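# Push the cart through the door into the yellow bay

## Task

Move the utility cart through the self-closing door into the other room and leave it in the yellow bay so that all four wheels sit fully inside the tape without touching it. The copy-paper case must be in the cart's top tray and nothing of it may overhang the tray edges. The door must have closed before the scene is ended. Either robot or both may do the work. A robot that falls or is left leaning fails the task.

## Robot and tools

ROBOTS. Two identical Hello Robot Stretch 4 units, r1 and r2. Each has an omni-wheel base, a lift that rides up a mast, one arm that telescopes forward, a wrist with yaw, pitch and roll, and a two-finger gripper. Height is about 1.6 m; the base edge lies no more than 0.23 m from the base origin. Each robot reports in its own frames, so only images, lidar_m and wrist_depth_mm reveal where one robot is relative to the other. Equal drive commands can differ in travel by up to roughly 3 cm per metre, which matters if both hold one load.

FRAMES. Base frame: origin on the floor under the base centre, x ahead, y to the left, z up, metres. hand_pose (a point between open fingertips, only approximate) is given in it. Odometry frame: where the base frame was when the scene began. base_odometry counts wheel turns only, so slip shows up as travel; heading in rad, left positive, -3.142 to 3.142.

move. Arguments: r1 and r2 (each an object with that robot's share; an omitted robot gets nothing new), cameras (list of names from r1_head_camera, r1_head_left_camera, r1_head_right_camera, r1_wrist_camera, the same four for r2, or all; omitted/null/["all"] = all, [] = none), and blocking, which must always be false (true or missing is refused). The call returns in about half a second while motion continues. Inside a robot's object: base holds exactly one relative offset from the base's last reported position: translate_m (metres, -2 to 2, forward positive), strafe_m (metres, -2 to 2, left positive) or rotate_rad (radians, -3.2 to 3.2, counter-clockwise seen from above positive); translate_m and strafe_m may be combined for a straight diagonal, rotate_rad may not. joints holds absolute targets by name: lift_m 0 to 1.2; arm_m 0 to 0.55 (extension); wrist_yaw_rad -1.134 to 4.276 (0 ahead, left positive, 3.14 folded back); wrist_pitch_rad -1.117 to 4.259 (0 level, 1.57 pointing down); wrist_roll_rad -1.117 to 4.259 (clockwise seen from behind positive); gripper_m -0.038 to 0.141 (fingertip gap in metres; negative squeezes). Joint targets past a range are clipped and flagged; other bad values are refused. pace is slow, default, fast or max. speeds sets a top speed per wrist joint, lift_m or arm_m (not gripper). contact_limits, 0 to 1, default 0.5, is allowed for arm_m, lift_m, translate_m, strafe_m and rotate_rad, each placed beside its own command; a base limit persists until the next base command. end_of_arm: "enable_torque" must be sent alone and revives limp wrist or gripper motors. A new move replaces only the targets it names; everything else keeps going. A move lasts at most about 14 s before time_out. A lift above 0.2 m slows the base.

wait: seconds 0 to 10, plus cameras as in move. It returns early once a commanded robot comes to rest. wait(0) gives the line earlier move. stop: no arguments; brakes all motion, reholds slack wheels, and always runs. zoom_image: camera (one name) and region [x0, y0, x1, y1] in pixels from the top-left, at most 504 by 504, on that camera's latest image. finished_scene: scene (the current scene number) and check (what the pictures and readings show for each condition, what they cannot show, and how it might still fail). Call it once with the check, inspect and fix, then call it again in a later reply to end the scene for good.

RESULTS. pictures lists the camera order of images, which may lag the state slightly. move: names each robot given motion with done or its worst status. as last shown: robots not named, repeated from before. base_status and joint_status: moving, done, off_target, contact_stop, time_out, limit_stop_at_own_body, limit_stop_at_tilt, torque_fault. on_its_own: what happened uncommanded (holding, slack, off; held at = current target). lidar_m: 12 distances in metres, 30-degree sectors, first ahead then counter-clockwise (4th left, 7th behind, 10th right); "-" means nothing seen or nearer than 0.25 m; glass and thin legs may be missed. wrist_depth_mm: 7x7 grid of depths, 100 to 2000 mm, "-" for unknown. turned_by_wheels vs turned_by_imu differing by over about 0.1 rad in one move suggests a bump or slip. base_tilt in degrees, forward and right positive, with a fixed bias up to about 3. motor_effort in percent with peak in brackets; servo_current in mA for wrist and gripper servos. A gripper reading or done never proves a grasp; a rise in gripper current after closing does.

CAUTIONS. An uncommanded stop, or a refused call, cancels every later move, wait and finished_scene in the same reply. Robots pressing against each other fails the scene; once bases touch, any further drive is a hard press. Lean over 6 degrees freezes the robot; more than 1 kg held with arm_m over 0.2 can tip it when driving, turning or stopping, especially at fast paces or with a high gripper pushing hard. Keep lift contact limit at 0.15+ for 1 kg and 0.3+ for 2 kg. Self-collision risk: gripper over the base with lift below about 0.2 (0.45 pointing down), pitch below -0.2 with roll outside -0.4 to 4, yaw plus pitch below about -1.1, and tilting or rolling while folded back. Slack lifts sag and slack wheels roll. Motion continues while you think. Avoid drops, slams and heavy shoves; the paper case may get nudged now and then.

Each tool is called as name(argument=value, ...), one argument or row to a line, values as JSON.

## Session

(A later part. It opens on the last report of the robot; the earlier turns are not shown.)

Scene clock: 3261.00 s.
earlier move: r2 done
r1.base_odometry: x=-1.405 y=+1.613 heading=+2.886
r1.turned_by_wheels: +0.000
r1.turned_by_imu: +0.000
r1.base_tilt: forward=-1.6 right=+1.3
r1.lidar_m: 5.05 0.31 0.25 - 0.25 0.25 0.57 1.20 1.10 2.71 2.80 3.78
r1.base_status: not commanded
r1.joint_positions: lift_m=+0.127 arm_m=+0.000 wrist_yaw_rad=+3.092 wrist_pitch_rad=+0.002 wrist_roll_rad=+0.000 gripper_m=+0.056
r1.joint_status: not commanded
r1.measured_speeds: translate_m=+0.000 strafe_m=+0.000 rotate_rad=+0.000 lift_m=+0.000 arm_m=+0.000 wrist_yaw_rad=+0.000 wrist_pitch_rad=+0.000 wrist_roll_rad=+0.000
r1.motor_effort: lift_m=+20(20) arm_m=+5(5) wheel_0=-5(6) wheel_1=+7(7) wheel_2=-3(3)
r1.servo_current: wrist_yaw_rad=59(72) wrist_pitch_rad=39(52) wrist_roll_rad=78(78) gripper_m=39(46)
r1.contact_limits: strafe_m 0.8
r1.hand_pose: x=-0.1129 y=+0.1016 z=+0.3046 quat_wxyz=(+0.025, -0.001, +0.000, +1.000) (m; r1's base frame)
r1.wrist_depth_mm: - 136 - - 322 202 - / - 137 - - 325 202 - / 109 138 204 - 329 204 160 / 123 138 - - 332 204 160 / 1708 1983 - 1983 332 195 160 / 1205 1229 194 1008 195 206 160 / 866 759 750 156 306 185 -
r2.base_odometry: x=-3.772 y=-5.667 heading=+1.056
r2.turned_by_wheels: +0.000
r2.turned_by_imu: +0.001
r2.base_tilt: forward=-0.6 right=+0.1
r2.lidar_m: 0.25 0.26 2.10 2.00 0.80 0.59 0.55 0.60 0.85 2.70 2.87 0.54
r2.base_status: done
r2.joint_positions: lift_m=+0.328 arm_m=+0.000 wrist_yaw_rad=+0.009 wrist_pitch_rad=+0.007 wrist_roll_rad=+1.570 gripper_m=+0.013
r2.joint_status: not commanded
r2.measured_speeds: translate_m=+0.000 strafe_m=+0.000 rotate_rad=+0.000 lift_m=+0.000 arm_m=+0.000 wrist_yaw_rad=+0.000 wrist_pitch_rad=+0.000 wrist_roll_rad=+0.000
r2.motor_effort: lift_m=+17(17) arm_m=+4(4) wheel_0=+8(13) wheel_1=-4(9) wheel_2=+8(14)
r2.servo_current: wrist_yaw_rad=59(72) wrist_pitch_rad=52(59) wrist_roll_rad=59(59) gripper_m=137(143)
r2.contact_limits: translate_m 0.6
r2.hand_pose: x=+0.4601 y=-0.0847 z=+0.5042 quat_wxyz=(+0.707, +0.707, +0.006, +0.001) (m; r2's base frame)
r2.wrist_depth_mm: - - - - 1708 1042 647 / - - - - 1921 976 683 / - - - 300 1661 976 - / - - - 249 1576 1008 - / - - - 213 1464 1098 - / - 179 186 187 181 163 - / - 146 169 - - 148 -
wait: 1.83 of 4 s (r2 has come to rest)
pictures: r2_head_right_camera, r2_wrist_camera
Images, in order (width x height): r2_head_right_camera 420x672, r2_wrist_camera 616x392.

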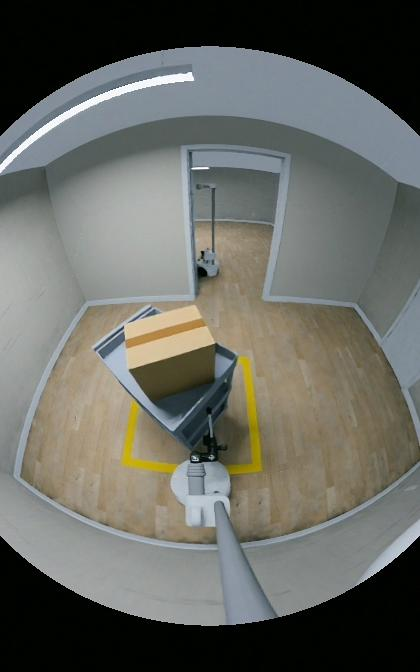

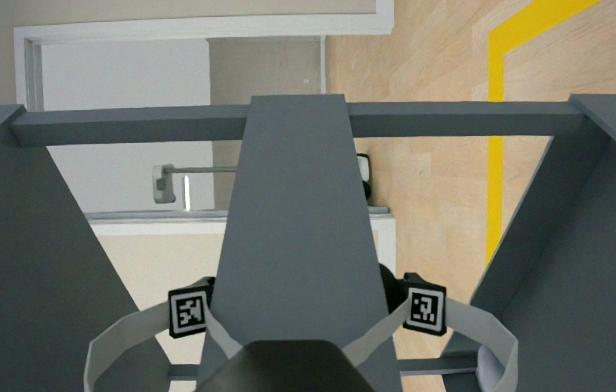

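zoom_image(
  camera="r2_head_right_camera",
  region=[80, 280, 290, 500],
)

Scaled by 2.291 from the camera's 420x672 image, which has a finer 600x960 frame.

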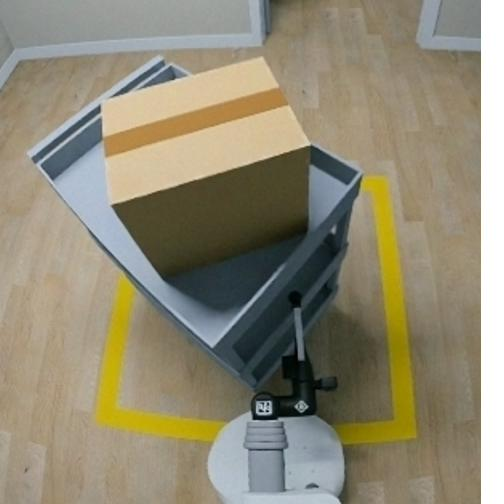

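wait(
  seconds=0,
  cameras=["r2_head_camera"],
)

zoom_image(
  camera="r2_head_camera",
  region=[0, 260, 330, 560],
)

Scene clock: 3319.67 s.
r1.base_odometry: x=-1.405 y=+1.613 heading=+2.886
r1.turned_by_wheels: +0.000
r1.turned_by_imu: +0.000
r1.base_tilt: forward=-1.6 right=+1.3
r1.lidar_m: 5.06 0.35 0.25 - 0.25 0.25 0.59 1.21 1.10 2.71 2.79 3.84
r1.base_status: not commanded
r1.joint_positions: lift_m=+0.127 arm_m=+0.000 wrist_yaw_rad=+3.092 wrist_pitch_rad=+0.002 wrist_roll_rad=+0.000 gripper_m=+0.056
r1.joint_status: not commanded
r1.measured_speeds: translate_m=+0.000 strafe_m=+0.000 rotate_rad=+0.000 lift_m=+0.000 arm_m=+0.000 wrist_yaw_rad=+0.000 wrist_pitch_rad=+0.000 wrist_roll_rad=+0.000
r1.motor_effort: lift_m=+20(20) arm_m=+5(5) wheel_0=-6(6) wheel_1=+7(7) wheel_2=-3(3)
r1.servo_current: wrist_yaw_rad=65(72) wrist_pitch_rad=39(52) wrist_roll_rad=52(78) gripper_m=39(46)
r1.contact_limits: strafe_m 0.8
r1.hand_pose: x=-0.1129 y=+0.1016 z=+0.3046 quat_wxyz=(+0.025, -0.001, +0.000, +1.000) (m; r1's base frame)
r1.wrist_depth_mm: - 137 - - 320 202 - / - 137 - - 325 203 - / 109 138 203 - 329 204 160 / 123 138 - - 330 205 160 / 1708 1983 - 1921 332 195 160 / 1205 1229 195 991 194 206 160 / 854 759 750 156 306 185 -
r2.base_odometry: x=-3.772 y=-5.667 heading=+1.056
r2.turned_by_wheels: +0.000
r2.turned_by_imu: +0.000
r2.base_tilt: forward=-0.7 right=+0.1
r2.lidar_m: 0.25 0.25 2.10 1.97 0.80 0.58 0.54 0.60 0.87 2.65 2.85 0.52
r2.base_status: done
r2.joint_positions: lift_m=+0.328 arm_m=+0.000 wrist_yaw_rad=+0.009 wrist_pitch_rad=+0.007 wrist_roll_rad=+1.570 gripper_m=+0.013
r2.joint_status: not commanded
r2.measured_speeds: translate_m=+0.000 strafe_m=+0.000 rotate_rad=+0.000 lift_m=+0.000 arm_m=+0.000 wrist_yaw_rad=+0.000 wrist_pitch_rad=+0.000 wrist_roll_rad=+0.000
r2.motor_effort: lift_m=+17(17) arm_m=+4(4) wheel_0=+8(13) wheel_1=-4(9) wheel_2=+8(14)
r2.servo_current: wrist_yaw_rad=65(72) wrist_pitch_rad=52(59) wrist_roll_rad=39(59) gripper_m=137(143)
r2.contact_limits: translate_m 0.6
r2.hand_pose: x=+0.4601 y=-0.0847 z=+0.5042 quat_wxyz=(+0.707, +0.707, +0.006, +0.001) (m; r2's base frame)
r2.wrist_depth_mm: - - - - 1661 1042 640 / - - - - 1921 960 676 / - - - 300 1756 976 - / - - - 249 1537 1008 - / - - - 213 1397 1060 - / - 179 186 186 180 163 - / - 146 169 - - 148 -
pictures: r2_head_camera
Images, in order (width x height): r2_head_camera 420x560.

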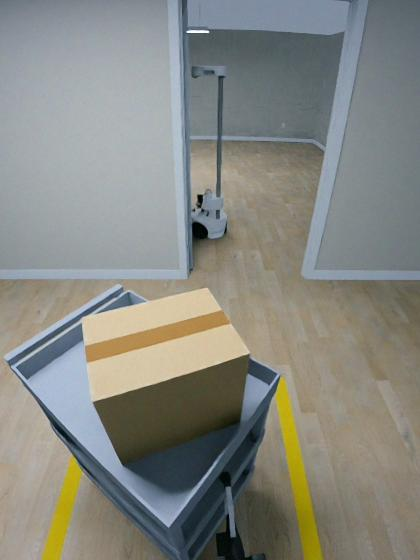

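Scaled by 1.527 from the camera's 420x560 image, which has a finer 1200x1600 frame.

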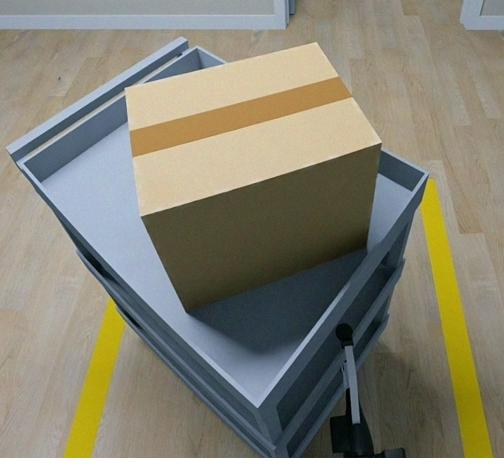

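move(
  r2={"joints": {"gripper_m": 0.138}},
  blocking=false,
  cameras=[],
)

wait(
  seconds=4,
  cameras=["r2_wrist_camera"],
)

Scene clock: 3331.87 s.
move: r2 moving
r1.base_odometry: x=-1.405 y=+1.613 heading=+2.886
r1.turned_by_wheels: +0.000
r1.turned_by_imu: +0.000
r1.base_tilt: forward=-1.6 right=+1.3
r1.lidar_m: 5.04 0.33 0.25 - 0.25 0.25 0.57 1.23 1.11 2.69 2.79 3.78
r1.base_status: not commanded
r1.joint_positions: lift_m=+0.127 arm_m=+0.000 wrist_yaw_rad=+3.092 wrist_pitch_rad=+0.002 wrist_roll_rad=+0.000 gripper_m=+0.056
r1.joint_status: not commanded
r1.measured_speeds: translate_m=+0.000 strafe_m=+0.000 rotate_rad=+0.000 lift_m=+0.000 arm_m=+0.000 wrist_yaw_rad=+0.000 wrist_pitch_rad=+0.000 wrist_roll_rad=+0.000
r1.motor_effort: lift_m=+20(20) arm_m=+5(5) wheel_0=-6(6) wheel_1=+7(7) wheel_2=-3(3)
r1.servo_current: wrist_yaw_rad=52(59) wrist_pitch_rad=33(52) wrist_roll_rad=52(65) gripper_m=39(46)
r1.contact_limits: strafe_m 0.8
r1.hand_pose: x=-0.1129 y=+0.1016 z=+0.3046 quat_wxyz=(+0.025, -0.001, +0.000, +1.000) (m; r1's base frame)
r1.wrist_depth_mm: - 137 - - 324 201 - / - 137 - - 324 202 - / 110 137 204 - 330 204 160 / 123 138 - - 330 204 160 / 1661 1983 - 1983 330 195 160 / 1182 1182 195 1008 195 206 160 / 854 750 759 156 306 185 -
r2.base_odometry: x=-3.772 y=-5.667 heading=+1.056
r2.turned_by_wheels: +0.000
r2.turned_by_imu: +0.000
r2.base_tilt: forward=-0.7 right=+0.1
r2.lidar_m: 0.25 0.26 2.08 1.97 0.78 0.58 0.55 0.60 0.86 2.67 2.83 0.54
r2.base_status: not commanded
r2.joint_positions: lift_m=+0.328 arm_m=+0.000 wrist_yaw_rad=+0.009 wrist_pitch_rad=+0.007 wrist_roll_rad=+1.570 gripper_m=+0.032
r2.joint_status: gripper_m moving
r2.measured_speeds: translate_m=+0.000 strafe_m=+0.000 rotate_rad=+0.000 lift_m=+0.000 arm_m=+0.000 wrist_yaw_rad=+0.000 wrist_pitch_rad=+0.000 wrist_roll_rad=+0.000
r2.motor_effort: lift_m=+17(17) arm_m=+4(4) wheel_0=+8(9) wheel_1=-4(4) wheel_2=+7(8)
r2.servo_current: wrist_yaw_rad=52(72) wrist_pitch_rad=52(52) wrist_roll_rad=39(59) gripper_m=85(156)
r2.contact_limits: translate_m 0.6
r2.hand_pose: x=+0.4601 y=-0.0847 z=+0.5042 quat_wxyz=(+0.707, +0.707, +0.006, +0.001) (m; r2's base frame)
r2.wrist_depth_mm: 1983 - - - 1661 1042 668 / - - - - 1921 976 683 / 382 - - 306 1708 991 - / - - - 253 1537 991 - / - - - 216 1397 1078 - / - 180 188 188 181 - - / - - 171 - - 691 -
pictures: none
No camera images: "cameras" was empty.

Scene clock: 3333.53 s.
earlier move: r2 done
r1.base_odometry: x=-1.405 y=+1.613 heading=+2.886
r1.turned_by_wheels: +0.000
r1.turned_by_imu: +0.000
r1.base_tilt: forward=-1.6 right=+1.3
r1.lidar_m: 5.07 0.30 0.25 - 0.25 0.25 0.60 1.25 1.11 2.70 2.82 3.80
r1.base_status: not commanded
r1.joint_positions: lift_m=+0.127 arm_m=+0.000 wrist_yaw_rad=+3.092 wrist_pitch_rad=+0.002 wrist_roll_rad=+0.000 gripper_m=+0.056
r1.joint_status: not commanded
r1.measured_speeds: translate_m=+0.000 strafe_m=+0.000 rotate_rad=+0.000 lift_m=+0.000 arm_m=+0.000 wrist_yaw_rad=+0.000 wrist_pitch_rad=+0.000 wrist_roll_rad=+0.000
r1.motor_effort: lift_m=+20(20) arm_m=+5(5) wheel_0=-6(6) wheel_1=+7(7) wheel_2=-3(3)
r1.servo_current: wrist_yaw_rad=52(65) wrist_pitch_rad=33(52) wrist_roll_rad=59(65) gripper_m=39(46)
r1.contact_limits: strafe_m 0.8
r1.hand_pose: x=-0.1129 y=+0.1016 z=+0.3046 quat_wxyz=(+0.025, -0.001, +0.000, +1.000) (m; r1's base frame)
r1.wrist_depth_mm: - 137 - - 324 202 - / - 137 - - 325 202 - / 110 137 204 - 329 204 160 / 123 138 - - 330 205 160 / 1756 1983 - 1983 332 195 160 / 1182 1182 195 1008 195 206 160 / 842 750 759 156 304 184 -
r2.base_odometry: x=-3.772 y=-5.667 heading=+1.055
r2.turned_by_wheels: +0.000
r2.turned_by_imu: +0.000
r2.base_tilt: forward=-0.7 right=+0.0
r2.lidar_m: 0.25 0.29 2.08 1.98 0.80 0.59 0.56 0.60 0.84 2.64 2.85 0.53
r2.base_status: not commanded
r2.joint_positions: lift_m=+0.328 arm_m=+0.000 wrist_yaw_rad=+0.003 wrist_pitch_rad=+0.007 wrist_roll_rad=+1.570 gripper_m=+0.138
r2.joint_status: all done
r2.measured_speeds: translate_m=+0.000 strafe_m=+0.000 rotate_rad=+0.000 lift_m=+0.000 arm_m=+0.000 wrist_yaw_rad=+0.000 wrist_pitch_rad=+0.000 wrist_roll_rad=+0.000
r2.motor_effort: lift_m=+17(17) arm_m=+4(4) wheel_0=+6(9) wheel_1=-4(4) wheel_2=+5(8)
r2.servo_current: wrist_yaw_rad=46(72) wrist_pitch_rad=39(52) wrist_roll_rad=59(59) gripper_m=52(156)
r2.contact_limits: translate_m 0.6
r2.hand_pose: x=+0.4595 y=-0.0866 z=+0.5043 quat_wxyz=(+0.707, +0.707, +0.003, -0.001) (m; r2's base frame)
r2.wrist_depth_mm: - - - - 1708 1060 647 / - - - - 1983 991 699 / 368 - - 324 1756 991 - / - - - 266 1618 991 - / - - - 226 1366 1008 - / - 187 191 196 190 187 - / - - 707 - - - -
wait: 1.67 of 4 s (r2 has come to rest)
pictures: r2_wrist_camera
Images, in order (width x height): r2_wrist_camera 616x392.

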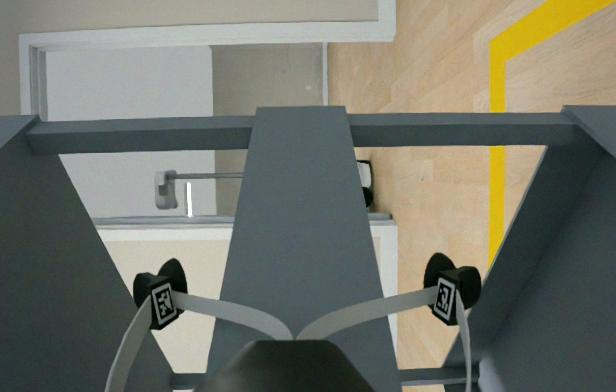

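move(
  r2={"base": {"translate_m": -0.17}, "pace": "default", "contact_limits": {"translate_m": 0.2}},
  blocking=false,
  cameras=[],
)

wait(
  seconds=4,
  cameras=["r2_head_camera", "r2_head_right_camera", "r2_wrist_camera"],
)

Scene clock: 3340.37 s.
move: r2 moving
r1.base_odometry: x=-1.405 y=+1.613 heading=+2.886
r1.turned_by_wheels: +0.000
r1.turned_by_imu: +0.000
r1.base_tilt: forward=-1.6 right=+1.3
r1.lidar_m: 5.06 0.31 0.25 - 0.25 0.26 0.56 1.23 1.11 2.71 2.81 3.81
r1.base_status: not commanded
r1.joint_positions: lift_m=+0.127 arm_m=+0.000 wrist_yaw_rad=+3.092 wrist_pitch_rad=+0.002 wrist_roll_rad=+0.000 gripper_m=+0.056
r1.joint_status: not commanded
r1.measured_speeds: translate_m=+0.000 strafe_m=+0.000 rotate_rad=+0.000 lift_m=+0.000 arm_m=+0.000 wrist_yaw_rad=+0.000 wrist_pitch_rad=+0.000 wrist_roll_rad=+0.000
r1.motor_effort: lift_m=+20(20) arm_m=+5(5) wheel_0=-6(6) wheel_1=+7(7) wheel_2=-3(3)
r1.servo_current: wrist_yaw_rad=52(65) wrist_pitch_rad=46(46) wrist_roll_rad=59(65) gripper_m=46(46)
r1.contact_limits: strafe_m 0.8
r1.hand_pose: x=-0.1129 y=+0.1016 z=+0.3046 quat_wxyz=(+0.025, -0.001, +0.000, +1.000) (m; r1's base frame)
r1.wrist_depth_mm: - 137 - - 322 202 - / - 137 - - 327 202 - / 110 138 204 - 329 204 160 / 123 138 - - 330 205 160 / 1708 1983 - - 330 194 160 / 1205 1205 195 991 195 206 160 / 842 759 759 155 307 184 -
r2.base_odometry: x=-3.788 y=-5.695 heading=+1.055
r2.turned_by_wheels: +0.000
r2.turned_by_imu: +0.000
r2.base_tilt: forward=-0.6 right=+0.0
r2.lidar_m: 0.27 0.31 2.09 1.86 0.76 0.57 0.52 0.57 0.82 2.51 2.86 0.58
r2.base_status: translate_m moving
r2.joint_positions: lift_m=+0.328 arm_m=+0.000 wrist_yaw_rad=+0.003 wrist_pitch_rad=+0.007 wrist_roll_rad=+1.570 gripper_m=+0.138
r2.joint_status: not commanded
r2.measured_speeds: translate_m=-0.121 strafe_m=+0.002 rotate_rad=+0.001 lift_m=+0.000 arm_m=+0.000 wrist_yaw_rad=+0.000 wrist_pitch_rad=+0.000 wrist_roll_rad=+0.000
r2.motor_effort: lift_m=+17(17) arm_m=+4(4) wheel_0=-2(12) wheel_1=-7(9) wheel_2=+12(13)
r2.servo_current: wrist_yaw_rad=39(59) wrist_pitch_rad=52(52) wrist_roll_rad=46(46) gripper_m=52(59)
r2.contact_limits: translate_m 0.2
r2.hand_pose: x=+0.4595 y=-0.0866 z=+0.5043 quat_wxyz=(+0.707, +0.707, +0.003, -0.001) (m; r2's base frame)
r2.wrist_depth_mm: - - - - 1708 1042 647 / - - - - 1983 991 691 / 1983 - - 359 1983 1008 - / - - - 294 1756 1078 - / - - - 249 1537 1098 - / - 186 216 215 204 187 - / - - - - - - -
pictures: none
No camera images: "cameras" was empty.

Scene clock: 3341.80 s.
earlier move: r2 done
r1.base_odometry: x=-1.405 y=+1.613 heading=+2.886
r1.turned_by_wheels: +0.000
r1.turned_by_imu: +0.000
r1.base_tilt: forward=-1.6 right=+1.3
r1.lidar_m: 5.07 0.30 0.25 - 0.25 0.25 0.60 1.23 1.13 2.69 2.81 3.79
r1.base_status: not commanded
r1.joint_positions: lift_m=+0.127 arm_m=+0.000 wrist_yaw_rad=+3.092 wrist_pitch_rad=+0.002 wrist_roll_rad=+0.000 gripper_m=+0.056
r1.joint_status: not commanded
r1.measured_speeds: translate_m=+0.000 strafe_m=+0.000 rotate_rad=+0.000 lift_m=+0.000 arm_m=+0.000 wrist_yaw_rad=+0.000 wrist_pitch_rad=+0.000 wrist_roll_rad=+0.000
r1.motor_effort: lift_m=+20(20) arm_m=+5(5) wheel_0=-6(6) wheel_1=+7(7) wheel_2=-3(3)
r1.servo_current: wrist_yaw_rad=59(65) wrist_pitch_rad=39(52) wrist_roll_rad=52(65) gripper_m=39(46)
r1.contact_limits: strafe_m 0.8
r1.hand_pose: x=-0.1129 y=+0.1016 z=+0.3046 quat_wxyz=(+0.025, -0.001, +0.000, +1.000) (m; r1's base frame)
r1.wrist_depth_mm: - 137 - - 322 202 - / - 137 - - 324 202 - / 110 138 203 - 329 204 160 / 123 138 - - 332 205 160 / 1756 - - 1921 330 195 160 / 1205 1205 195 1008 195 206 160 / 854 750 750 156 306 185 -
r2.base_odometry: x=-3.856 y=-5.815 heading=+1.055
r2.turned_by_wheels: +0.000
r2.turned_by_imu: +0.000
r2.base_tilt: forward=-0.7 right=+0.0
r2.lidar_m: 0.42 0.48 2.09 1.42 0.54 0.41 0.40 0.43 0.59 1.90 2.81 0.79
r2.base_status: done
r2.joint_positions: lift_m=+0.328 arm_m=+0.000 wrist_yaw_rad=+0.003 wrist_pitch_rad=+0.007 wrist_roll_rad=+1.570 gripper_m=+0.138
r2.joint_status: not commanded
r2.measured_speeds: translate_m=+0.000 strafe_m=+0.000 rotate_rad=+0.000 lift_m=+0.000 arm_m=+0.000 wrist_yaw_rad=+0.000 wrist_pitch_rad=+0.000 wrist_roll_rad=+0.000
r2.motor_effort: lift_m=+17(17) arm_m=+4(4) wheel_0=-4(12) wheel_1=-3(10) wheel_2=+4(13)
r2.servo_current: wrist_yaw_rad=52(59) wrist_pitch_rad=52(52) wrist_roll_rad=52(65) gripper_m=52(59)
r2.contact_limits: translate_m 0.2
r2.hand_pose: x=+0.4595 y=-0.0866 z=+0.5043 quat_wxyz=(+0.707, +0.707, +0.003, -0.001) (m; r2's base frame)
r2.wrist_depth_mm: - - - - 1921 1042 - / - - - - 1921 991 691 / - - - - - 991 654 / - - - 433 - 1182 442 / - - - 366 - - - / - 185 325 317 198 185 - / - - - - - - -
wait: 1.43 of 4 s (r2 has come to rest)
pictures: r2_head_camera, r2_head_right_camera, r2_wrist_camera
Images, in order (width x height): r2_head_camera 420x560, r2_head_right_camera 420x672, r2_wrist_camera 616x392.

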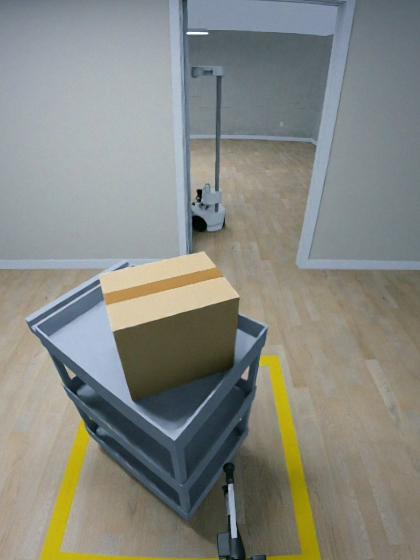

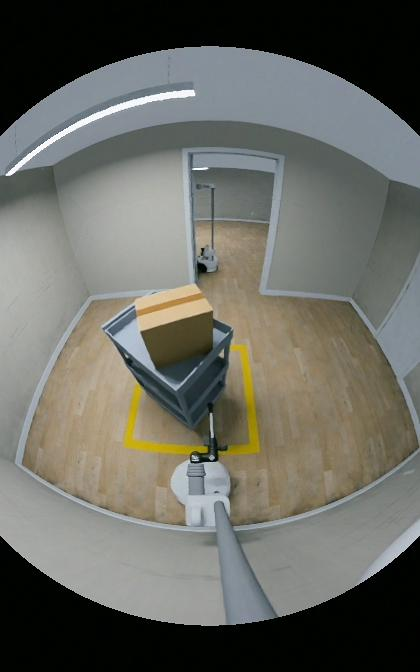

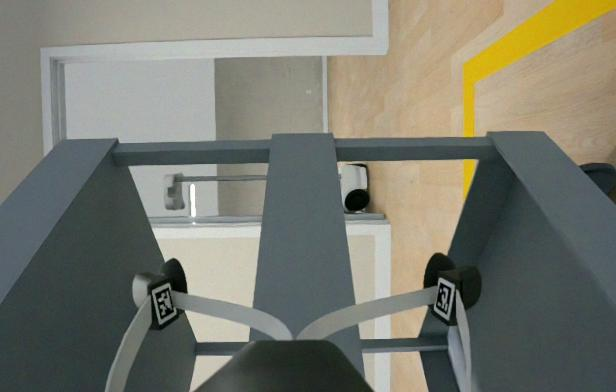

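zoom_image(
  camera="r2_head_camera",
  region=[20, 300, 340, 560],
)

zoom_image(
  camera="r2_wrist_camera",
  region=[400, 0, 616, 392],
)

zoom_image(
  camera="r2_head_right_camera",
  region=[90, 270, 290, 480],
)

Scaled by 1.575 from the camera's 420x560 image, which has a finer 1200x1600 frame.

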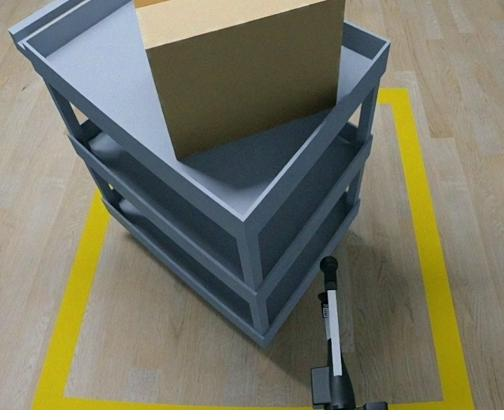

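Scaled by 1.286.

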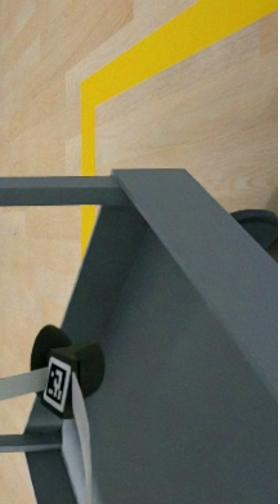

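Scaled by 2.400 from the camera's 420x672 image, which has a finer 600x960 frame.

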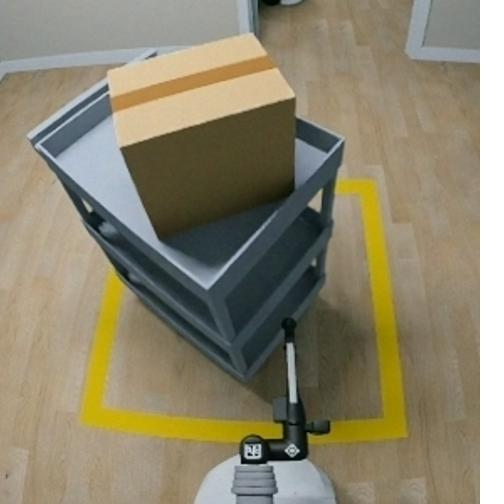

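move(
  r1={"base": {"translate_m": 1.1}, "pace": "default", "contact_limits": {"translate_m": 0.6}},
  r2={"base": {"rotate_rad": -1.52}, "pace": "default"},
  blocking=false,
  cameras=[],
)

wait(
  seconds=3,
  cameras=[],
)

move(
  r2={"base": {"translate_m": -1.15}, "pace": "default", "contact_limits": {"translate_m": 0.3}},
  blocking=false,
  cameras=[],
)

wait(
  seconds=6,
  cameras=["r2_head_camera", "r1_head_left_camera"],
)

Scene clock: 3442.27 s.
move: r1 moving; r2 moving
r1.base_odometry: x=-1.435 y=+1.621 heading=+2.886
r1.turned_by_wheels: +0.000
r1.turned_by_imu: +0.000
r1.base_tilt: forward=-1.6 right=+1.3
r1.lidar_m: 5.02 0.30 0.25 - 0.25 0.25 0.60 1.22 1.12 2.71 2.81 3.78
r1.base_status: translate_m moving
r1.joint_positions: lift_m=+0.127 arm_m=+0.000 wrist_yaw_rad=+3.092 wrist_pitch_rad=+0.002 wrist_roll_rad=+0.000 gripper_m=+0.056
r1.joint_status: not commanded
r1.measured_speeds: translate_m=+0.122 strafe_m=+0.000 rotate_rad=-0.003 lift_m=+0.000 arm_m=+0.000 wrist_yaw_rad=+0.000 wrist_pitch_rad=+0.000 wrist_roll_rad=+0.000
r1.motor_effort: lift_m=+20(20) arm_m=+5(5) wheel_0=+4(5) wheel_1=+11(11) wheel_2=-9(9)
r1.servo_current: wrist_yaw_rad=52(65) wrist_pitch_rad=33(52) wrist_roll_rad=46(52) gripper_m=39(52)
r1.contact_limits: translate_m 0.6
r1.hand_pose: x=-0.1129 y=+0.1016 z=+0.3046 quat_wxyz=(+0.025, -0.001, +0.000, +1.000) (m; r1's base frame)
r1.wrist_depth_mm: - 137 - - 324 202 - / - 137 - - 327 204 - / 109 138 204 - 329 204 160 / 123 138 285 - 334 205 160 / 1661 - - 1921 332 195 160 / 1182 1205 195 866 195 206 160 / 854 759 750 156 310 185 -
r2.base_odometry: x=-3.856 y=-5.815 heading=+0.804
r2.turned_by_wheels: -0.251
r2.turned_by_imu: -0.244
r2.base_tilt: forward=-0.7 right=+0.0
r2.lidar_m: 0.48 0.42 0.85 2.03 0.77 0.47 0.39 0.39 0.51 0.88 2.72 2.71
r2.base_status: rotate_rad moving
r2.joint_positions: lift_m=+0.328 arm_m=+0.000 wrist_yaw_rad=+0.003 wrist_pitch_rad=+0.007 wrist_roll_rad=+1.570 gripper_m=+0.138
r2.joint_status: not commanded
r2.measured_speeds: translate_m=+0.000 strafe_m=+0.000 rotate_rad=-0.975 lift_m=+0.000 arm_m=+0.000 wrist_yaw_rad=+0.000 wrist_pitch_rad=+0.000 wrist_roll_rad=+0.000
r2.motor_effort: lift_m=+17(17) arm_m=+4(4) wheel_0=+7(8) wheel_1=+9(10) wheel_2=+11(11)
r2.servo_current: wrist_yaw_rad=59(59) wrist_pitch_rad=52(52) wrist_roll_rad=46(59) gripper_m=52(59)
r2.hand_pose: x=+0.4595 y=-0.0866 z=+0.5043 quat_wxyz=(+0.707, +0.707, +0.003, -0.001) (m; r2's base frame)
r2.wrist_depth_mm: - - - - 1921 960 676 / - - - - 1983 991 723 / - - - - - 1078 661 / - - - - - 1008 699 / - - - - - 831 634 / - 187 - 452 1576 190 - / - - - - 1576 - -
pictures: none
No camera images: "cameras" was empty.

Scene clock: 3443.80 s.
earlier move: r1 moving; r2 done
r1.base_odometry: x=-1.822 y=+1.721 heading=+2.886
r1.turned_by_wheels: +0.000
r1.turned_by_imu: +0.000
r1.base_tilt: forward=-1.6 right=+1.3
r1.lidar_m: 4.62 2.93 2.12 2.02 0.26 0.25 0.58 1.42 1.62 2.71 2.81 3.73
r1.base_status: translate_m moving
r1.joint_positions: lift_m=+0.127 arm_m=+0.000 wrist_yaw_rad=+3.092 wrist_pitch_rad=+0.002 wrist_roll_rad=+0.000 gripper_m=+0.056
r1.joint_status: not commanded
r1.measured_speeds: translate_m=+0.300 strafe_m=-0.001 rotate_rad=-0.004 lift_m=+0.000 arm_m=+0.000 wrist_yaw_rad=+0.000 wrist_pitch_rad=+0.000 wrist_roll_rad=+0.000
r1.motor_effort: lift_m=+20(20) arm_m=+5(5) wheel_0=+5(6) wheel_1=+5(12) wheel_2=-5(10)
r1.servo_current: wrist_yaw_rad=39(65) wrist_pitch_rad=46(52) wrist_roll_rad=52(59) gripper_m=39(52)
r1.contact_limits: translate_m 0.6
r1.hand_pose: x=-0.1129 y=+0.1016 z=+0.3046 quat_wxyz=(+0.025, -0.001, +0.000, +1.000) (m; r1's base frame)
r1.wrist_depth_mm: - 137 - - 256 - - / - 137 - - 259 - - / 109 138 204 - 260 - - / 123 138 277 - 263 - - / 1708 1921 - 1708 263 - - / 1205 1182 194 1060 197 1060 1118 / 854 759 759 156 254 732 820
r2.base_odometry: x=-3.856 y=-5.815 heading=-0.464
r2.turned_by_wheels: -1.268
r2.turned_by_imu: -1.234
r2.base_tilt: forward=-0.7 right=+0.1
r2.lidar_m: 2.61 2.91 0.69 0.43 0.53 2.08 1.18 0.53 0.41 0.40 0.42 0.65
r2.base_status: done
r2.joint_positions: lift_m=+0.328 arm_m=+0.000 wrist_yaw_rad=+0.003 wrist_pitch_rad=+0.007 wrist_roll_rad=+1.570 gripper_m=+0.138
r2.joint_status: not commanded
r2.measured_speeds: translate_m=+0.000 strafe_m=+0.000 rotate_rad=+0.000 lift_m=+0.000 arm_m=+0.000 wrist_yaw_rad=+0.000 wrist_pitch_rad=+0.000 wrist_roll_rad=+0.000
r2.motor_effort: lift_m=+17(17) arm_m=+2(4) wheel_0=+3(11) wheel_1=+4(11) wheel_2=+5(11)
r2.servo_current: wrist_yaw_rad=46(65) wrist_pitch_rad=46(52) wrist_roll_rad=52(59) gripper_m=59(59)
r2.hand_pose: x=+0.4595 y=-0.0866 z=+0.5043 quat_wxyz=(+0.707, +0.707, +0.003, -0.001) (m; r2's base frame)
r2.wrist_depth_mm: - - - - - 866 676 / - - - - 1576 991 691 / - - - - - 991 683 / - - - - - 1008 699 / - - - - - 946 699 / - - - - 1618 820 699 / - - - - 1576 1078 699
wait: 1.53 of 3 s (r2 has come to rest)
pictures: none
No camera images: "cameras" was empty.

Scene clock: 3444.30 s.
earlier move: r1 moving
move: r2 moving
r1.base_odometry: x=-1.967 y=+1.759 heading=+2.886
r1.turned_by_wheels: +0.000
r1.turned_by_imu: +0.000
r1.base_tilt: forward=-1.6 right=+1.3
r1.lidar_m: 4.47 2.93 2.10 2.03 1.89 0.35 0.28 1.53 1.84 2.68 2.79 3.69
r1.base_status: translate_m moving
r1.joint_positions: lift_m=+0.127 arm_m=+0.000 wrist_yaw_rad=+3.092 wrist_pitch_rad=+0.002 wrist_roll_rad=+0.000 gripper_m=+0.056
r1.joint_status: not commanded
r1.measured_speeds: translate_m=+0.301 strafe_m=+0.001 rotate_rad=+0.002 lift_m=+0.000 arm_m=+0.000 wrist_yaw_rad=+0.000 wrist_pitch_rad=+0.000 wrist_roll_rad=+0.000
r1.motor_effort: lift_m=+20(20) arm_m=+5(5) wheel_0=+5(6) wheel_1=+6(6) wheel_2=-5(5)
r1.servo_current: wrist_yaw_rad=52(52) wrist_pitch_rad=39(46) wrist_roll_rad=39(65) gripper_m=39(46)
r1.contact_limits: translate_m 0.6
r1.hand_pose: x=-0.1129 y=+0.1016 z=+0.3046 quat_wxyz=(+0.025, -0.001, +0.000, +1.000) (m; r1's base frame)
r1.wrist_depth_mm: - 136 402 - - - - / - 137 399 - - - - / 110 137 241 - - - - / 123 138 404 - - - - / 1397 - 1661 - - - - / 1182 1205 192 1078 189 1182 1118 / 854 768 402 156 750 778 809
r2.base_odometry: x=-3.884 y=-5.801 heading=-0.464
r2.turned_by_wheels: +0.000
r2.turned_by_imu: +0.000
r2.base_tilt: forward=-0.7 right=+0.1
r2.lidar_m: 2.61 2.94 0.64 0.42 0.57 2.06 1.16 0.53 0.39 0.39 0.45 0.65
r2.base_status: translate_m moving
r2.joint_positions: lift_m=+0.328 arm_m=+0.000 wrist_yaw_rad=+0.003 wrist_pitch_rad=+0.007 wrist_roll_rad=+1.570 gripper_m=+0.138
r2.joint_status: not commanded
r2.measured_speeds: translate_m=-0.121 strafe_m=-0.001 rotate_rad=+0.002 lift_m=+0.000 arm_m=+0.000 wrist_yaw_rad=+0.000 wrist_pitch_rad=+0.000 wrist_roll_rad=+0.000
r2.motor_effort: lift_m=+17(17) arm_m=+2(3) wheel_0=-3(11) wheel_1=-9(9) wheel_2=+12(13)
r2.servo_current: wrist_yaw_rad=39(52) wrist_pitch_rad=46(59) wrist_roll_rad=39(59) gripper_m=52(52)
r2.contact_limits: translate_m 0.3
r2.hand_pose: x=+0.4595 y=-0.0866 z=+0.5043 quat_wxyz=(+0.707, +0.707, +0.003, -0.001) (m; r2's base frame)
r2.wrist_depth_mm: - - - - - 854 676 / - - - - 1618 960 683 / - - - - - 1008 691 / - - - - - 991 691 / - - - - - 960 707 / - - - - 1537 831 699 / - - - - 1576 1078 699
pictures: none
No camera images: "cameras" was empty.

Scene clock: 3446.90 s.
earlier move: r1 done; r2 moving
r1.base_odometry: x=-2.469 y=+1.890 heading=+2.886
r1.turned_by_wheels: +0.000
r1.turned_by_imu: +0.000
r1.base_tilt: forward=-1.6 right=+1.2
r1.lidar_m: 3.96 2.96 2.14 2.02 2.10 1.89 1.51 1.38 2.59 2.70 2.79 3.77
r1.base_status: done
r1.joint_positions: lift_m=+0.127 arm_m=+0.000 wrist_yaw_rad=+3.092 wrist_pitch_rad=+0.002 wrist_roll_rad=+0.000 gripper_m=+0.056
r1.joint_status: not commanded
r1.measured_speeds: translate_m=+0.000 strafe_m=+0.000 rotate_rad=+0.000 lift_m=+0.000 arm_m=+0.000 wrist_yaw_rad=+0.000 wrist_pitch_rad=+0.000 wrist_roll_rad=+0.000
r1.motor_effort: lift_m=+20(20) arm_m=+5(5) wheel_0=+3(7) wheel_1=+0(7) wheel_2=+0(7)
r1.servo_current: wrist_yaw_rad=39(65) wrist_pitch_rad=33(52) wrist_roll_rad=52(65) gripper_m=39(46)
r1.contact_limits: translate_m 0.6
r1.hand_pose: x=-0.1129 y=+0.1016 z=+0.3046 quat_wxyz=(+0.025, -0.001, +0.000, +1.000) (m; r1's base frame)
r1.wrist_depth_mm: - 137 - - - - - / - 137 - - - - - / 111 138 211 - - - - / 129 141 244 - - - - / 138 - - 1863 1863 - - / 1182 1205 194 1205 191 1160 1160 / 854 750 759 167 750 768 809
r2.base_odometry: x=-4.527 y=-5.479 heading=-0.464
r2.turned_by_wheels: +0.000
r2.turned_by_imu: +0.000
r2.base_tilt: forward=-0.7 right=+0.1
r2.lidar_m: 2.13 0.79 0.78 0.88 1.68 1.30 0.95 0.41 0.32 0.31 0.34 0.54
r2.base_status: translate_m moving
r2.joint_positions: lift_m=+0.328 arm_m=+0.000 wrist_yaw_rad=+0.003 wrist_pitch_rad=+0.007 wrist_roll_rad=+1.570 gripper_m=+0.138
r2.joint_status: not commanded
r2.measured_speeds: translate_m=-0.300 strafe_m=+0.001 rotate_rad=-0.001 lift_m=+0.000 arm_m=+0.000 wrist_yaw_rad=+0.000 wrist_pitch_rad=+0.000 wrist_roll_rad=+0.000
r2.motor_effort: lift_m=+17(17) arm_m=-2(3) wheel_0=-8(11) wheel_1=-5(9) wheel_2=+9(13)
r2.servo_current: wrist_yaw_rad=46(65) wrist_pitch_rad=46(59) wrist_roll_rad=39(59) gripper_m=52(59)
r2.contact_limits: translate_m 0.3
r2.hand_pose: x=+0.4595 y=-0.0866 z=+0.5043 quat_wxyz=(+0.707, +0.707, +0.003, -0.001) (m; r2's base frame)
r2.wrist_depth_mm: - - - - - - 621 / - - - - 1537 946 683 / - - - - - 1008 699 / - - - - - 1008 691 / - - - - - 931 691 / - - - - 1537 831 699 / - - - - 1618 1182 661
wait: 2.60 of 6 s (r1 has come to rest)
pictures: r1_head_left_camera, r2_head_camera
Images, in order (width x height): r1_head_left_camera 420x672, r2_head_camera 420x560.

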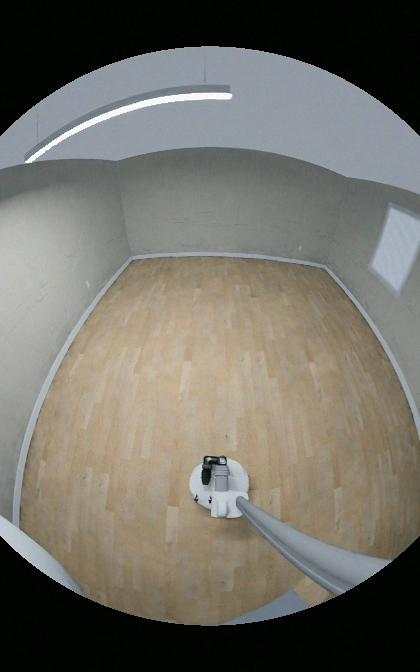

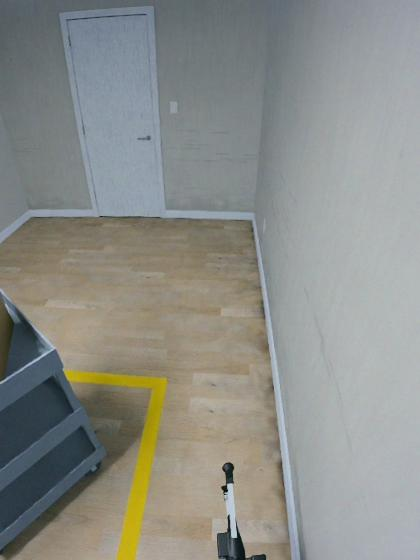

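wait(
  seconds=4,
  cameras=["r2_head_camera"],
)

Scene clock: 3449.10 s.
earlier move: r2 done
r1.base_odometry: x=-2.469 y=+1.890 heading=+2.886
r1.turned_by_wheels: +0.000
r1.turned_by_imu: +0.000
r1.base_tilt: forward=-1.6 right=+1.2
r1.lidar_m: 3.96 2.99 2.12 2.04 2.12 1.89 1.77 1.81 2.56 2.68 2.80 3.78
r1.base_status: done
r1.joint_positions: lift_m=+0.127 arm_m=+0.000 wrist_yaw_rad=+3.092 wrist_pitch_rad=+0.002 wrist_roll_rad=+0.000 gripper_m=+0.056
r1.joint_status: not commanded
r1.measured_speeds: translate_m=+0.000 strafe_m=+0.000 rotate_rad=+0.000 lift_m=+0.000 arm_m=+0.000 wrist_yaw_rad=+0.000 wrist_pitch_rad=+0.000 wrist_roll_rad=+0.000
r1.motor_effort: lift_m=+20(20) arm_m=+5(5) wheel_0=+3(7) wheel_1=+0(7) wheel_2=+0(7)
r1.servo_current: wrist_yaw_rad=59(72) wrist_pitch_rad=46(52) wrist_roll_rad=46(65) gripper_m=33(46)
r1.contact_limits: translate_m 0.6
r1.hand_pose: x=-0.1129 y=+0.1016 z=+0.3046 quat_wxyz=(+0.025, -0.001, +0.000, +1.000) (m; r1's base frame)
r1.wrist_depth_mm: - 137 - - - - - / - 137 - - - - - / 111 138 212 - - - - / 128 142 244 - - - - / 138 - - 1863 1921 1983 - / 1182 1205 195 1182 191 1138 1118 / 866 750 750 167 750 778 809
r2.base_odometry: x=-4.884 y=-5.300 heading=-0.464
r2.turned_by_wheels: +0.000
r2.turned_by_imu: +0.000
r2.base_tilt: forward=-0.6 right=+0.0
r2.lidar_m: 1.89 1.04 1.03 2.51 1.17 0.89 0.88 0.39 0.29 0.26 0.31 0.45
r2.base_status: done
r2.joint_positions: lift_m=+0.328 arm_m=+0.000 wrist_yaw_rad=+0.003 wrist_pitch_rad=+0.007 wrist_roll_rad=+1.570 gripper_m=+0.138
r2.joint_status: not commanded
r2.measured_speeds: translate_m=+0.000 strafe_m=+0.000 rotate_rad=+0.000 lift_m=+0.000 arm_m=+0.000 wrist_yaw_rad=+0.000 wrist_pitch_rad=+0.000 wrist_roll_rad=+0.000
r2.motor_effort: lift_m=+17(17) arm_m=-3(4) wheel_0=-3(11) wheel_1=-4(9) wheel_2=+3(13)
r2.servo_current: wrist_yaw_rad=59(65) wrist_pitch_rad=46(59) wrist_roll_rad=39(72) gripper_m=52(59)
r2.contact_limits: translate_m 0.3
r2.hand_pose: x=+0.4595 y=-0.0866 z=+0.5043 quat_wxyz=(+0.707, +0.707, +0.003, -0.001) (m; r2's base frame)
r2.wrist_depth_mm: - - - - - - 585 / - - - - - 931 683 / - - - - - 991 691 / - - - - - 1008 699 / - - - - - 931 691 / - - - - 1576 831 691 / - - - - - 1098 691
wait: 0.03 of 4 s (r2 has come to rest)
pictures: r2_head_camera
Images, in order (width x height): r2_head_camera 420x560.

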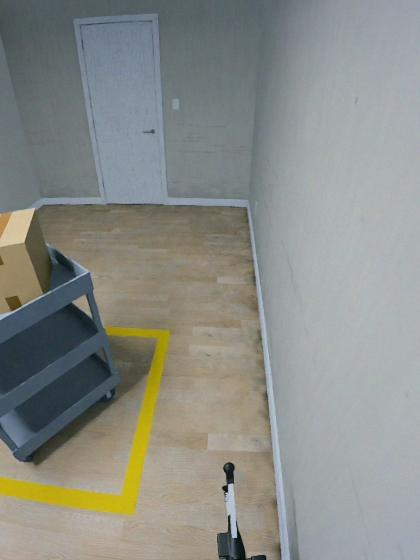

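move(
  r2={"base": {"strafe_m": 0.6}, "joints": {"lift_m": 0.03, "wrist_roll_rad": 0.0, "gripper_m": 0.03}, "pace": "default", "contact_limits": {"strafe_m": 0.3}},
  blocking=false,
  cameras=[],
)

wait(
  seconds=5,
  cameras=[],
)

move(
  r2={"base": {"rotate_rad": 0.23}},
  blocking=false,
  cameras=[],
)

wait(
  seconds=4,
  cameras=["r2_head_camera", "r2_wrist_camera", "r2_head_right_camera"],
)

Scene clock: 3463.73 s.
move: r2 moving
r1.base_odometry: x=-2.469 y=+1.890 heading=+2.886
r1.turned_by_wheels: +0.000
r1.turned_by_imu: +0.000
r1.base_tilt: forward=-1.6 right=+1.3
r1.lidar_m: 3.97 2.90 2.14 2.03 2.11 1.90 1.78 1.88 2.60 2.69 2.80 3.79
r1.base_status: not commanded
r1.joint_positions: lift_m=+0.127 arm_m=+0.000 wrist_yaw_rad=+3.092 wrist_pitch_rad=+0.002 wrist_roll_rad=+0.000 gripper_m=+0.056
r1.joint_status: not commanded
r1.measured_speeds: translate_m=+0.000 strafe_m=+0.000 rotate_rad=+0.000 lift_m=+0.000 arm_m=+0.000 wrist_yaw_rad=+0.000 wrist_pitch_rad=+0.000 wrist_roll_rad=+0.000
r1.motor_effort: lift_m=+20(20) arm_m=+5(5) wheel_0=+3(3) wheel_1=+0(1) wheel_2=+0(0)
r1.servo_current: wrist_yaw_rad=39(72) wrist_pitch_rad=39(46) wrist_roll_rad=52(52) gripper_m=46(46)
r1.contact_limits: translate_m 0.6
r1.hand_pose: x=-0.1129 y=+0.1016 z=+0.3046 quat_wxyz=(+0.025, -0.001, +0.000, +1.000) (m; r1's base frame)
r1.wrist_depth_mm: - 137 - - - - - / - 138 - - - - - / 111 138 212 - - - - / 128 141 243 - - - - / 137 - 1863 1983 1863 1983 - / 1205 1205 195 1205 190 1160 1138 / 842 759 750 167 750 788 820
r2.base_odometry: x=-4.868 y=-5.268 heading=-0.464
r2.turned_by_wheels: +0.000
r2.turned_by_imu: +0.001
r2.base_tilt: forward=-0.6 right=+0.1
r2.lidar_m: 2.11 1.02 1.03 2.48 1.16 0.91 0.88 0.41 0.31 0.30 0.36 0.53
r2.base_status: strafe_m moving
r2.joint_positions: lift_m=+0.290 arm_m=+0.000 wrist_yaw_rad=+0.003 wrist_pitch_rad=+0.007 wrist_roll_rad=+0.981 gripper_m=+0.126
r2.joint_status: lift_m moving; wrist_roll_rad moving; gripper_m moving
r2.measured_speeds: translate_m=+0.001 strafe_m=+0.142 rotate_rad=-0.008 lift_m=-0.146 arm_m=+0.000 wrist_yaw_rad=+0.000 wrist_pitch_rad=+0.000 wrist_roll_rad=-1.820
r2.motor_effort: lift_m=+12(16) arm_m=-3(4) wheel_0=-8(11) wheel_1=+11(11) wheel_2=+1(4)
r2.servo_current: wrist_yaw_rad=46(52) wrist_pitch_rad=39(59) wrist_roll_rad=98(117) gripper_m=85(85)
r2.contact_limits: strafe_m 0.3
r2.hand_pose: x=+0.4595 y=-0.0866 z=+0.4666 quat_wxyz=(+0.882, +0.471, +0.004, +0.000) (m; r2's base frame)
r2.wrist_depth_mm: - - - - - 413 357 / - - - - - - 421 / - - - - - - - / - - - - - 1098 778 / - - - - 1661 917 691 / - - 216 - 991 750 621 / - - - - 1008 768 574
pictures: none
No camera images: "cameras" was empty.

Scene clock: 3466.57 s.
earlier move: r2 limit_stop_at_own_body
r1.base_odometry: x=-2.469 y=+1.890 heading=+2.886
r1.turned_by_wheels: +0.000
r1.turned_by_imu: +0.000
r1.base_tilt: forward=-1.6 right=+1.2
r1.lidar_m: 3.96 2.93 2.11 2.04 2.12 1.91 1.79 1.90 2.58 2.70 2.80 3.80
r1.base_status: not commanded
r1.joint_positions: lift_m=+0.127 arm_m=+0.000 wrist_yaw_rad=+3.092 wrist_pitch_rad=+0.002 wrist_roll_rad=+0.000 gripper_m=+0.056
r1.joint_status: not commanded
r1.measured_speeds: translate_m=+0.000 strafe_m=+0.000 rotate_rad=+0.000 lift_m=+0.000 arm_m=+0.000 wrist_yaw_rad=+0.000 wrist_pitch_rad=+0.000 wrist_roll_rad=+0.000
r1.motor_effort: lift_m=+20(20) arm_m=+5(5) wheel_0=+3(3) wheel_1=+0(1) wheel_2=+0(0)
r1.servo_current: wrist_yaw_rad=52(72) wrist_pitch_rad=52(52) wrist_roll_rad=39(65) gripper_m=39(46)
r1.contact_limits: translate_m 0.6
r1.hand_pose: x=-0.1129 y=+0.1016 z=+0.3046 quat_wxyz=(+0.025, -0.001, +0.000, +1.000) (m; r1's base frame)
r1.wrist_depth_mm: - 137 - - - - - / - 137 - - - - - / 112 138 211 - - - - / 129 141 243 - - - - / 138 - 1983 1983 1863 1921 - / 1182 1205 195 1182 191 1160 1118 / 854 750 759 166 732 768 820
r2.base_odometry: x=-4.616 y=-4.764 heading=-0.464
r2.turned_by_wheels: +0.000
r2.turned_by_imu: +0.001
r2.base_tilt: forward=-0.7 right=+0.1
r2.lidar_m: 0.73 0.68 1.97 1.91 1.08 0.82 0.83 0.88 0.90 0.87 0.95 1.38
r2.base_status: done
r2.joint_positions: lift_m=+0.072 arm_m=+0.000 wrist_yaw_rad=+0.003 wrist_pitch_rad=+0.006 wrist_roll_rad=+0.002 gripper_m=+0.030
r2.joint_status: lift_m limit_stop_at_own_body (moved -0.256 of -0.298); the others done
r2.measured_speeds: translate_m=+0.000 strafe_m=+0.000 rotate_rad=+0.000 lift_m=+0.000 arm_m=+0.000 wrist_yaw_rad=+0.000 wrist_pitch_rad=+0.000 wrist_roll_rad=+0.000
r2.on_its_own: lift_m is slack since a limit_stop_at_own_body (your +0.030 is given up); arm_m is slack since a limit_stop_at_own_body
r2.motor_effort: lift_m=+19(19) arm_m=-3(4) wheel_0=+0(12) wheel_1=+2(13) wheel_2=+0(4)
r2.servo_current: wrist_yaw_rad=46(59) wrist_pitch_rad=52(59) wrist_roll_rad=39(117) gripper_m=59(130)
r2.contact_limits: strafe_m 0.3
r2.hand_pose: x=+0.4595 y=-0.0866 z=+0.2481 quat_wxyz=(+1.000, +0.001, +0.003, +0.001) (m; r2's base frame)
r2.wrist_depth_mm: 480 - - - - - - / 452 - - - - - - / 750 - - - - - - / 750 - - - - - - / 455 - - 820 1537 1464 1255 / 504 741 194 732 187 831 809 / 492 574 647 - - 585 591
wait: 2.83 of 5 s (r2 has come to rest)
pictures: none
No camera images: "cameras" was empty.

not run: a stop that you did not command came earlier in this reply.

not run: a stop that you did not command came earlier in this reply.

move(
  r2={"base": {"rotate_rad": 0.23}, "joints": {"lift_m": 0.09}},
  blocking=false,
  cameras=[],
)

wait(
  seconds=4,
  cameras=["r2_head_camera", "r2_wrist_camera", "r2_head_right_camera"],
)

Scene clock: 3471.47 s.
move: r2 moving
r1.base_odometry: x=-2.469 y=+1.890 heading=+2.886
r1.turned_by_wheels: +0.000
r1.turned_by_imu: +0.000
r1.base_tilt: forward=-1.6 right=+1.3
r1.lidar_m: 3.97 2.94 2.14 2.03 2.11 1.90 1.81 1.89 2.61 2.71 2.78 3.78
r1.base_status: not commanded
r1.joint_positions: lift_m=+0.127 arm_m=+0.000 wrist_yaw_rad=+3.092 wrist_pitch_rad=+0.002 wrist_roll_rad=+0.000 gripper_m=+0.056
r1.joint_status: not commanded
r1.measured_speeds: translate_m=+0.000 strafe_m=+0.000 rotate_rad=+0.000 lift_m=+0.000 arm_m=+0.000 wrist_yaw_rad=+0.000 wrist_pitch_rad=+0.000 wrist_roll_rad=+0.000
r1.motor_effort: lift_m=+20(20) arm_m=+5(5) wheel_0=+3(3) wheel_1=+0(1) wheel_2=+0(0)
r1.servo_current: wrist_yaw_rad=52(65) wrist_pitch_rad=46(46) wrist_roll_rad=52(59) gripper_m=39(46)
r1.contact_limits: translate_m 0.6
r1.hand_pose: x=-0.1129 y=+0.1016 z=+0.3046 quat_wxyz=(+0.025, -0.001, +0.000, +1.000) (m; r1's base frame)
r1.wrist_depth_mm: - 137 - - - - - / - 137 - - - - - / 111 138 211 - - - - / 128 142 242 - - - - / 137 - 1863 1983 1863 1983 - / 1205 1205 195 1182 190 1182 1160 / 854 768 759 167 759 768 798
r2.base_odometry: x=-4.616 y=-4.764 heading=-0.266
r2.turned_by_wheels: +0.198
r2.turned_by_imu: +0.193
r2.base_tilt: forward=-0.7 right=+0.1
r2.lidar_m: 0.65 0.77 1.92 1.57 0.96 0.83 0.82 0.98 0.88 0.87 1.05 0.99
r2.base_status: rotate_rad moving
r2.joint_positions: lift_m=+0.090 arm_m=+0.000 wrist_yaw_rad=+0.003 wrist_pitch_rad=+0.006 wrist_roll_rad=+0.002 gripper_m=+0.030
r2.joint_status: lift_m moving
r2.measured_speeds: translate_m=+0.000 strafe_m=+0.000 rotate_rad=+0.378 lift_m=+0.003 arm_m=+0.000 wrist_yaw_rad=+0.000 wrist_pitch_rad=+0.000 wrist_roll_rad=+0.000
r2.on_its_own: arm_m is slack since a limit_stop_at_own_body
r2.motor_effort: lift_m=+22(25) arm_m=-3(4) wheel_0=-2(9) wheel_1=-5(8) wheel_2=-7(10)
r2.servo_current: wrist_yaw_rad=52(59) wrist_pitch_rad=46(52) wrist_roll_rad=39(59) gripper_m=59(65)
r2.hand_pose: x=+0.4595 y=-0.0867 z=+0.2661 quat_wxyz=(+1.000, +0.001, +0.003, +0.001) (m; r2's base frame)
r2.wrist_depth_mm: - - - - - - - / - 585 - - 768 - - / - - - - - - - / - - - - - - - / 1708 820 - - - 1537 1499 / 931 798 190 603 189 960 854 / 683 640 691 - - 615 640
pictures: none
No camera images: "cameras" was empty.

Scene clock: 3471.93 s.
earlier move: r2 done
r1.base_odometry: x=-2.469 y=+1.890 heading=+2.886
r1.turned_by_wheels: +0.000
r1.turned_by_imu: +0.000
r1.base_tilt: forward=-1.6 right=+1.3
r1.lidar_m: 3.96 2.93 2.13 2.02 2.12 1.88 1.80 1.88 2.58 2.68 2.79 3.78
r1.base_status: not commanded
r1.joint_positions: lift_m=+0.127 arm_m=+0.000 wrist_yaw_rad=+3.092 wrist_pitch_rad=+0.002 wrist_roll_rad=+0.000 gripper_m=+0.056
r1.joint_status: not commanded
r1.measured_speeds: translate_m=+0.000 strafe_m=+0.000 rotate_rad=+0.000 lift_m=+0.000 arm_m=+0.000 wrist_yaw_rad=+0.000 wrist_pitch_rad=+0.000 wrist_roll_rad=+0.000
r1.motor_effort: lift_m=+20(20) arm_m=+5(5) wheel_0=+3(3) wheel_1=+0(1) wheel_2=+0(0)
r1.servo_current: wrist_yaw_rad=39(65) wrist_pitch_rad=39(46) wrist_roll_rad=52(59) gripper_m=46(46)
r1.contact_limits: translate_m 0.6
r1.hand_pose: x=-0.1129 y=+0.1016 z=+0.3046 quat_wxyz=(+0.025, -0.001, +0.000, +1.000) (m; r1's base frame)
r1.wrist_depth_mm: - 137 - - - - - / - 137 - - - - - / 111 138 213 - - - - / 128 142 244 - - - - / 137 - 1983 1921 1921 1983 - / 1182 1205 195 1182 190 1182 1138 / 854 750 750 167 750 778 820
r2.base_odometry: x=-4.616 y=-4.764 heading=-0.235
r2.turned_by_wheels: +0.031
r2.turned_by_imu: +0.030
r2.base_tilt: forward=-0.7 right=+0.1
r2.lidar_m: 0.67 0.82 1.94 1.52 0.96 0.83 0.84 1.00 0.88 0.88 1.06 0.97
r2.base_status: done
r2.joint_positions: lift_m=+0.090 arm_m=+0.000 wrist_yaw_rad=+0.003 wrist_pitch_rad=+0.006 wrist_roll_rad=+0.002 gripper_m=+0.030
r2.joint_status: all done
r2.measured_speeds: translate_m=+0.000 strafe_m=+0.000 rotate_rad=+0.000 lift_m=+0.000 arm_m=+0.000 wrist_yaw_rad=+0.000 wrist_pitch_rad=+0.000 wrist_roll_rad=+0.000
r2.on_its_own: arm_m is slack since a limit_stop_at_own_body
r2.motor_effort: lift_m=+21(25) arm_m=-3(4) wheel_0=-3(9) wheel_1=-2(8) wheel_2=-4(10)
r2.servo_current: wrist_yaw_rad=39(59) wrist_pitch_rad=39(52) wrist_roll_rad=52(59) gripper_m=59(65)
r2.hand_pose: x=+0.4595 y=-0.0867 z=+0.2661 quat_wxyz=(+1.000, +0.001, +0.003, +0.001) (m; r2's base frame)
r2.wrist_depth_mm: - - - - - - - / - - 477 - - - - / - - - - - - - / - - - - - - - / 1499 1464 477 - - 1308 1499 / 946 866 194 211 189 891 931 / 676 647 525 - - 627 -
wait: 0.47 of 4 s (r2 has come to rest)
pictures: r2_head_camera, r2_head_right_camera, r2_wrist_camera
Images, in order (width x height): r2_head_camera 420x560, r2_head_right_camera 420x672, r2_wrist_camera 616x392.

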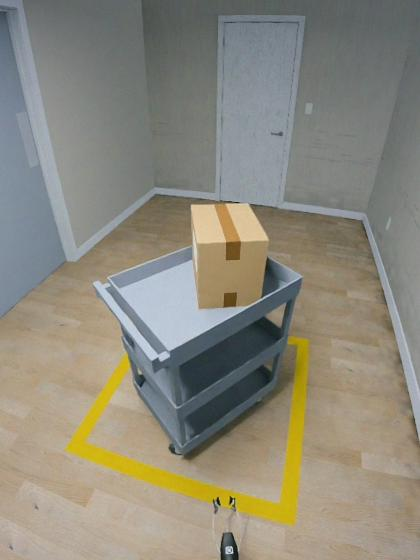

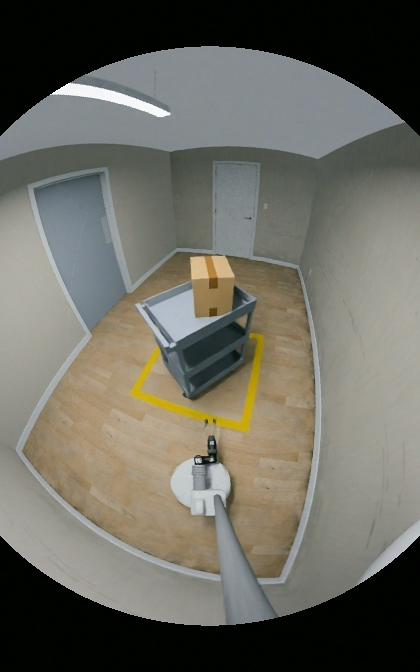

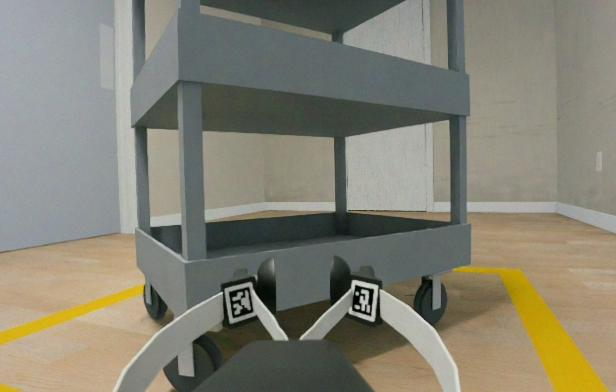

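zoom_image(
  camera="r2_head_camera",
  region=[50, 180, 330, 530],
)

zoom_image(
  camera="r2_wrist_camera",
  region=[0, 200, 504, 392],
)

zoom_image(
  camera="r2_head_camera",
  region=[0, 0, 160, 280],
)

Scaled by 1.440 from the camera's 420x560 image, which has a finer 1200x1600 frame.

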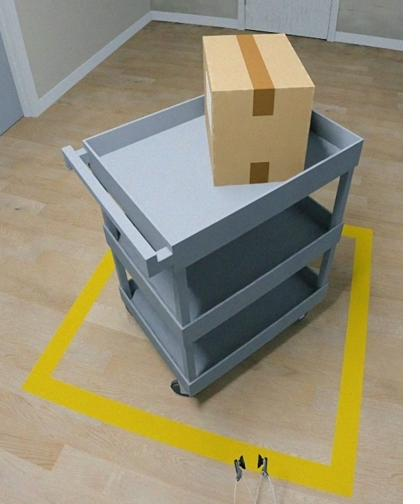

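Scaled by 1.000.

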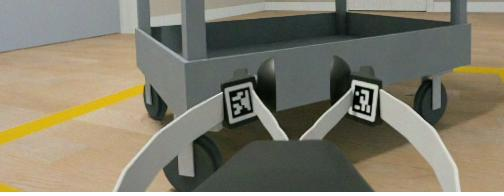

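Scaled by 1.800 from the camera's 420x560 image, which has a finer 1200x1600 frame.

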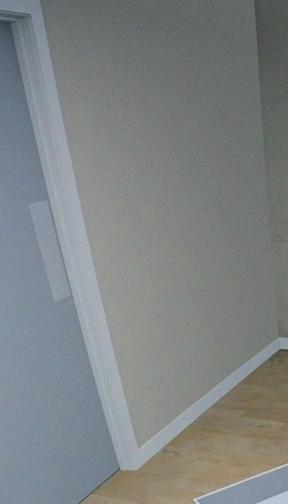

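zoom_image(
  camera="r2_head_camera",
  region=[90, 190, 310, 370],
)

Scaled by 2.291 from the camera's 420x560 image, which has a finer 1200x1600 frame.

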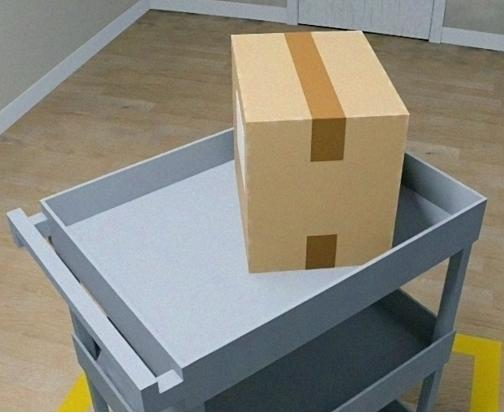

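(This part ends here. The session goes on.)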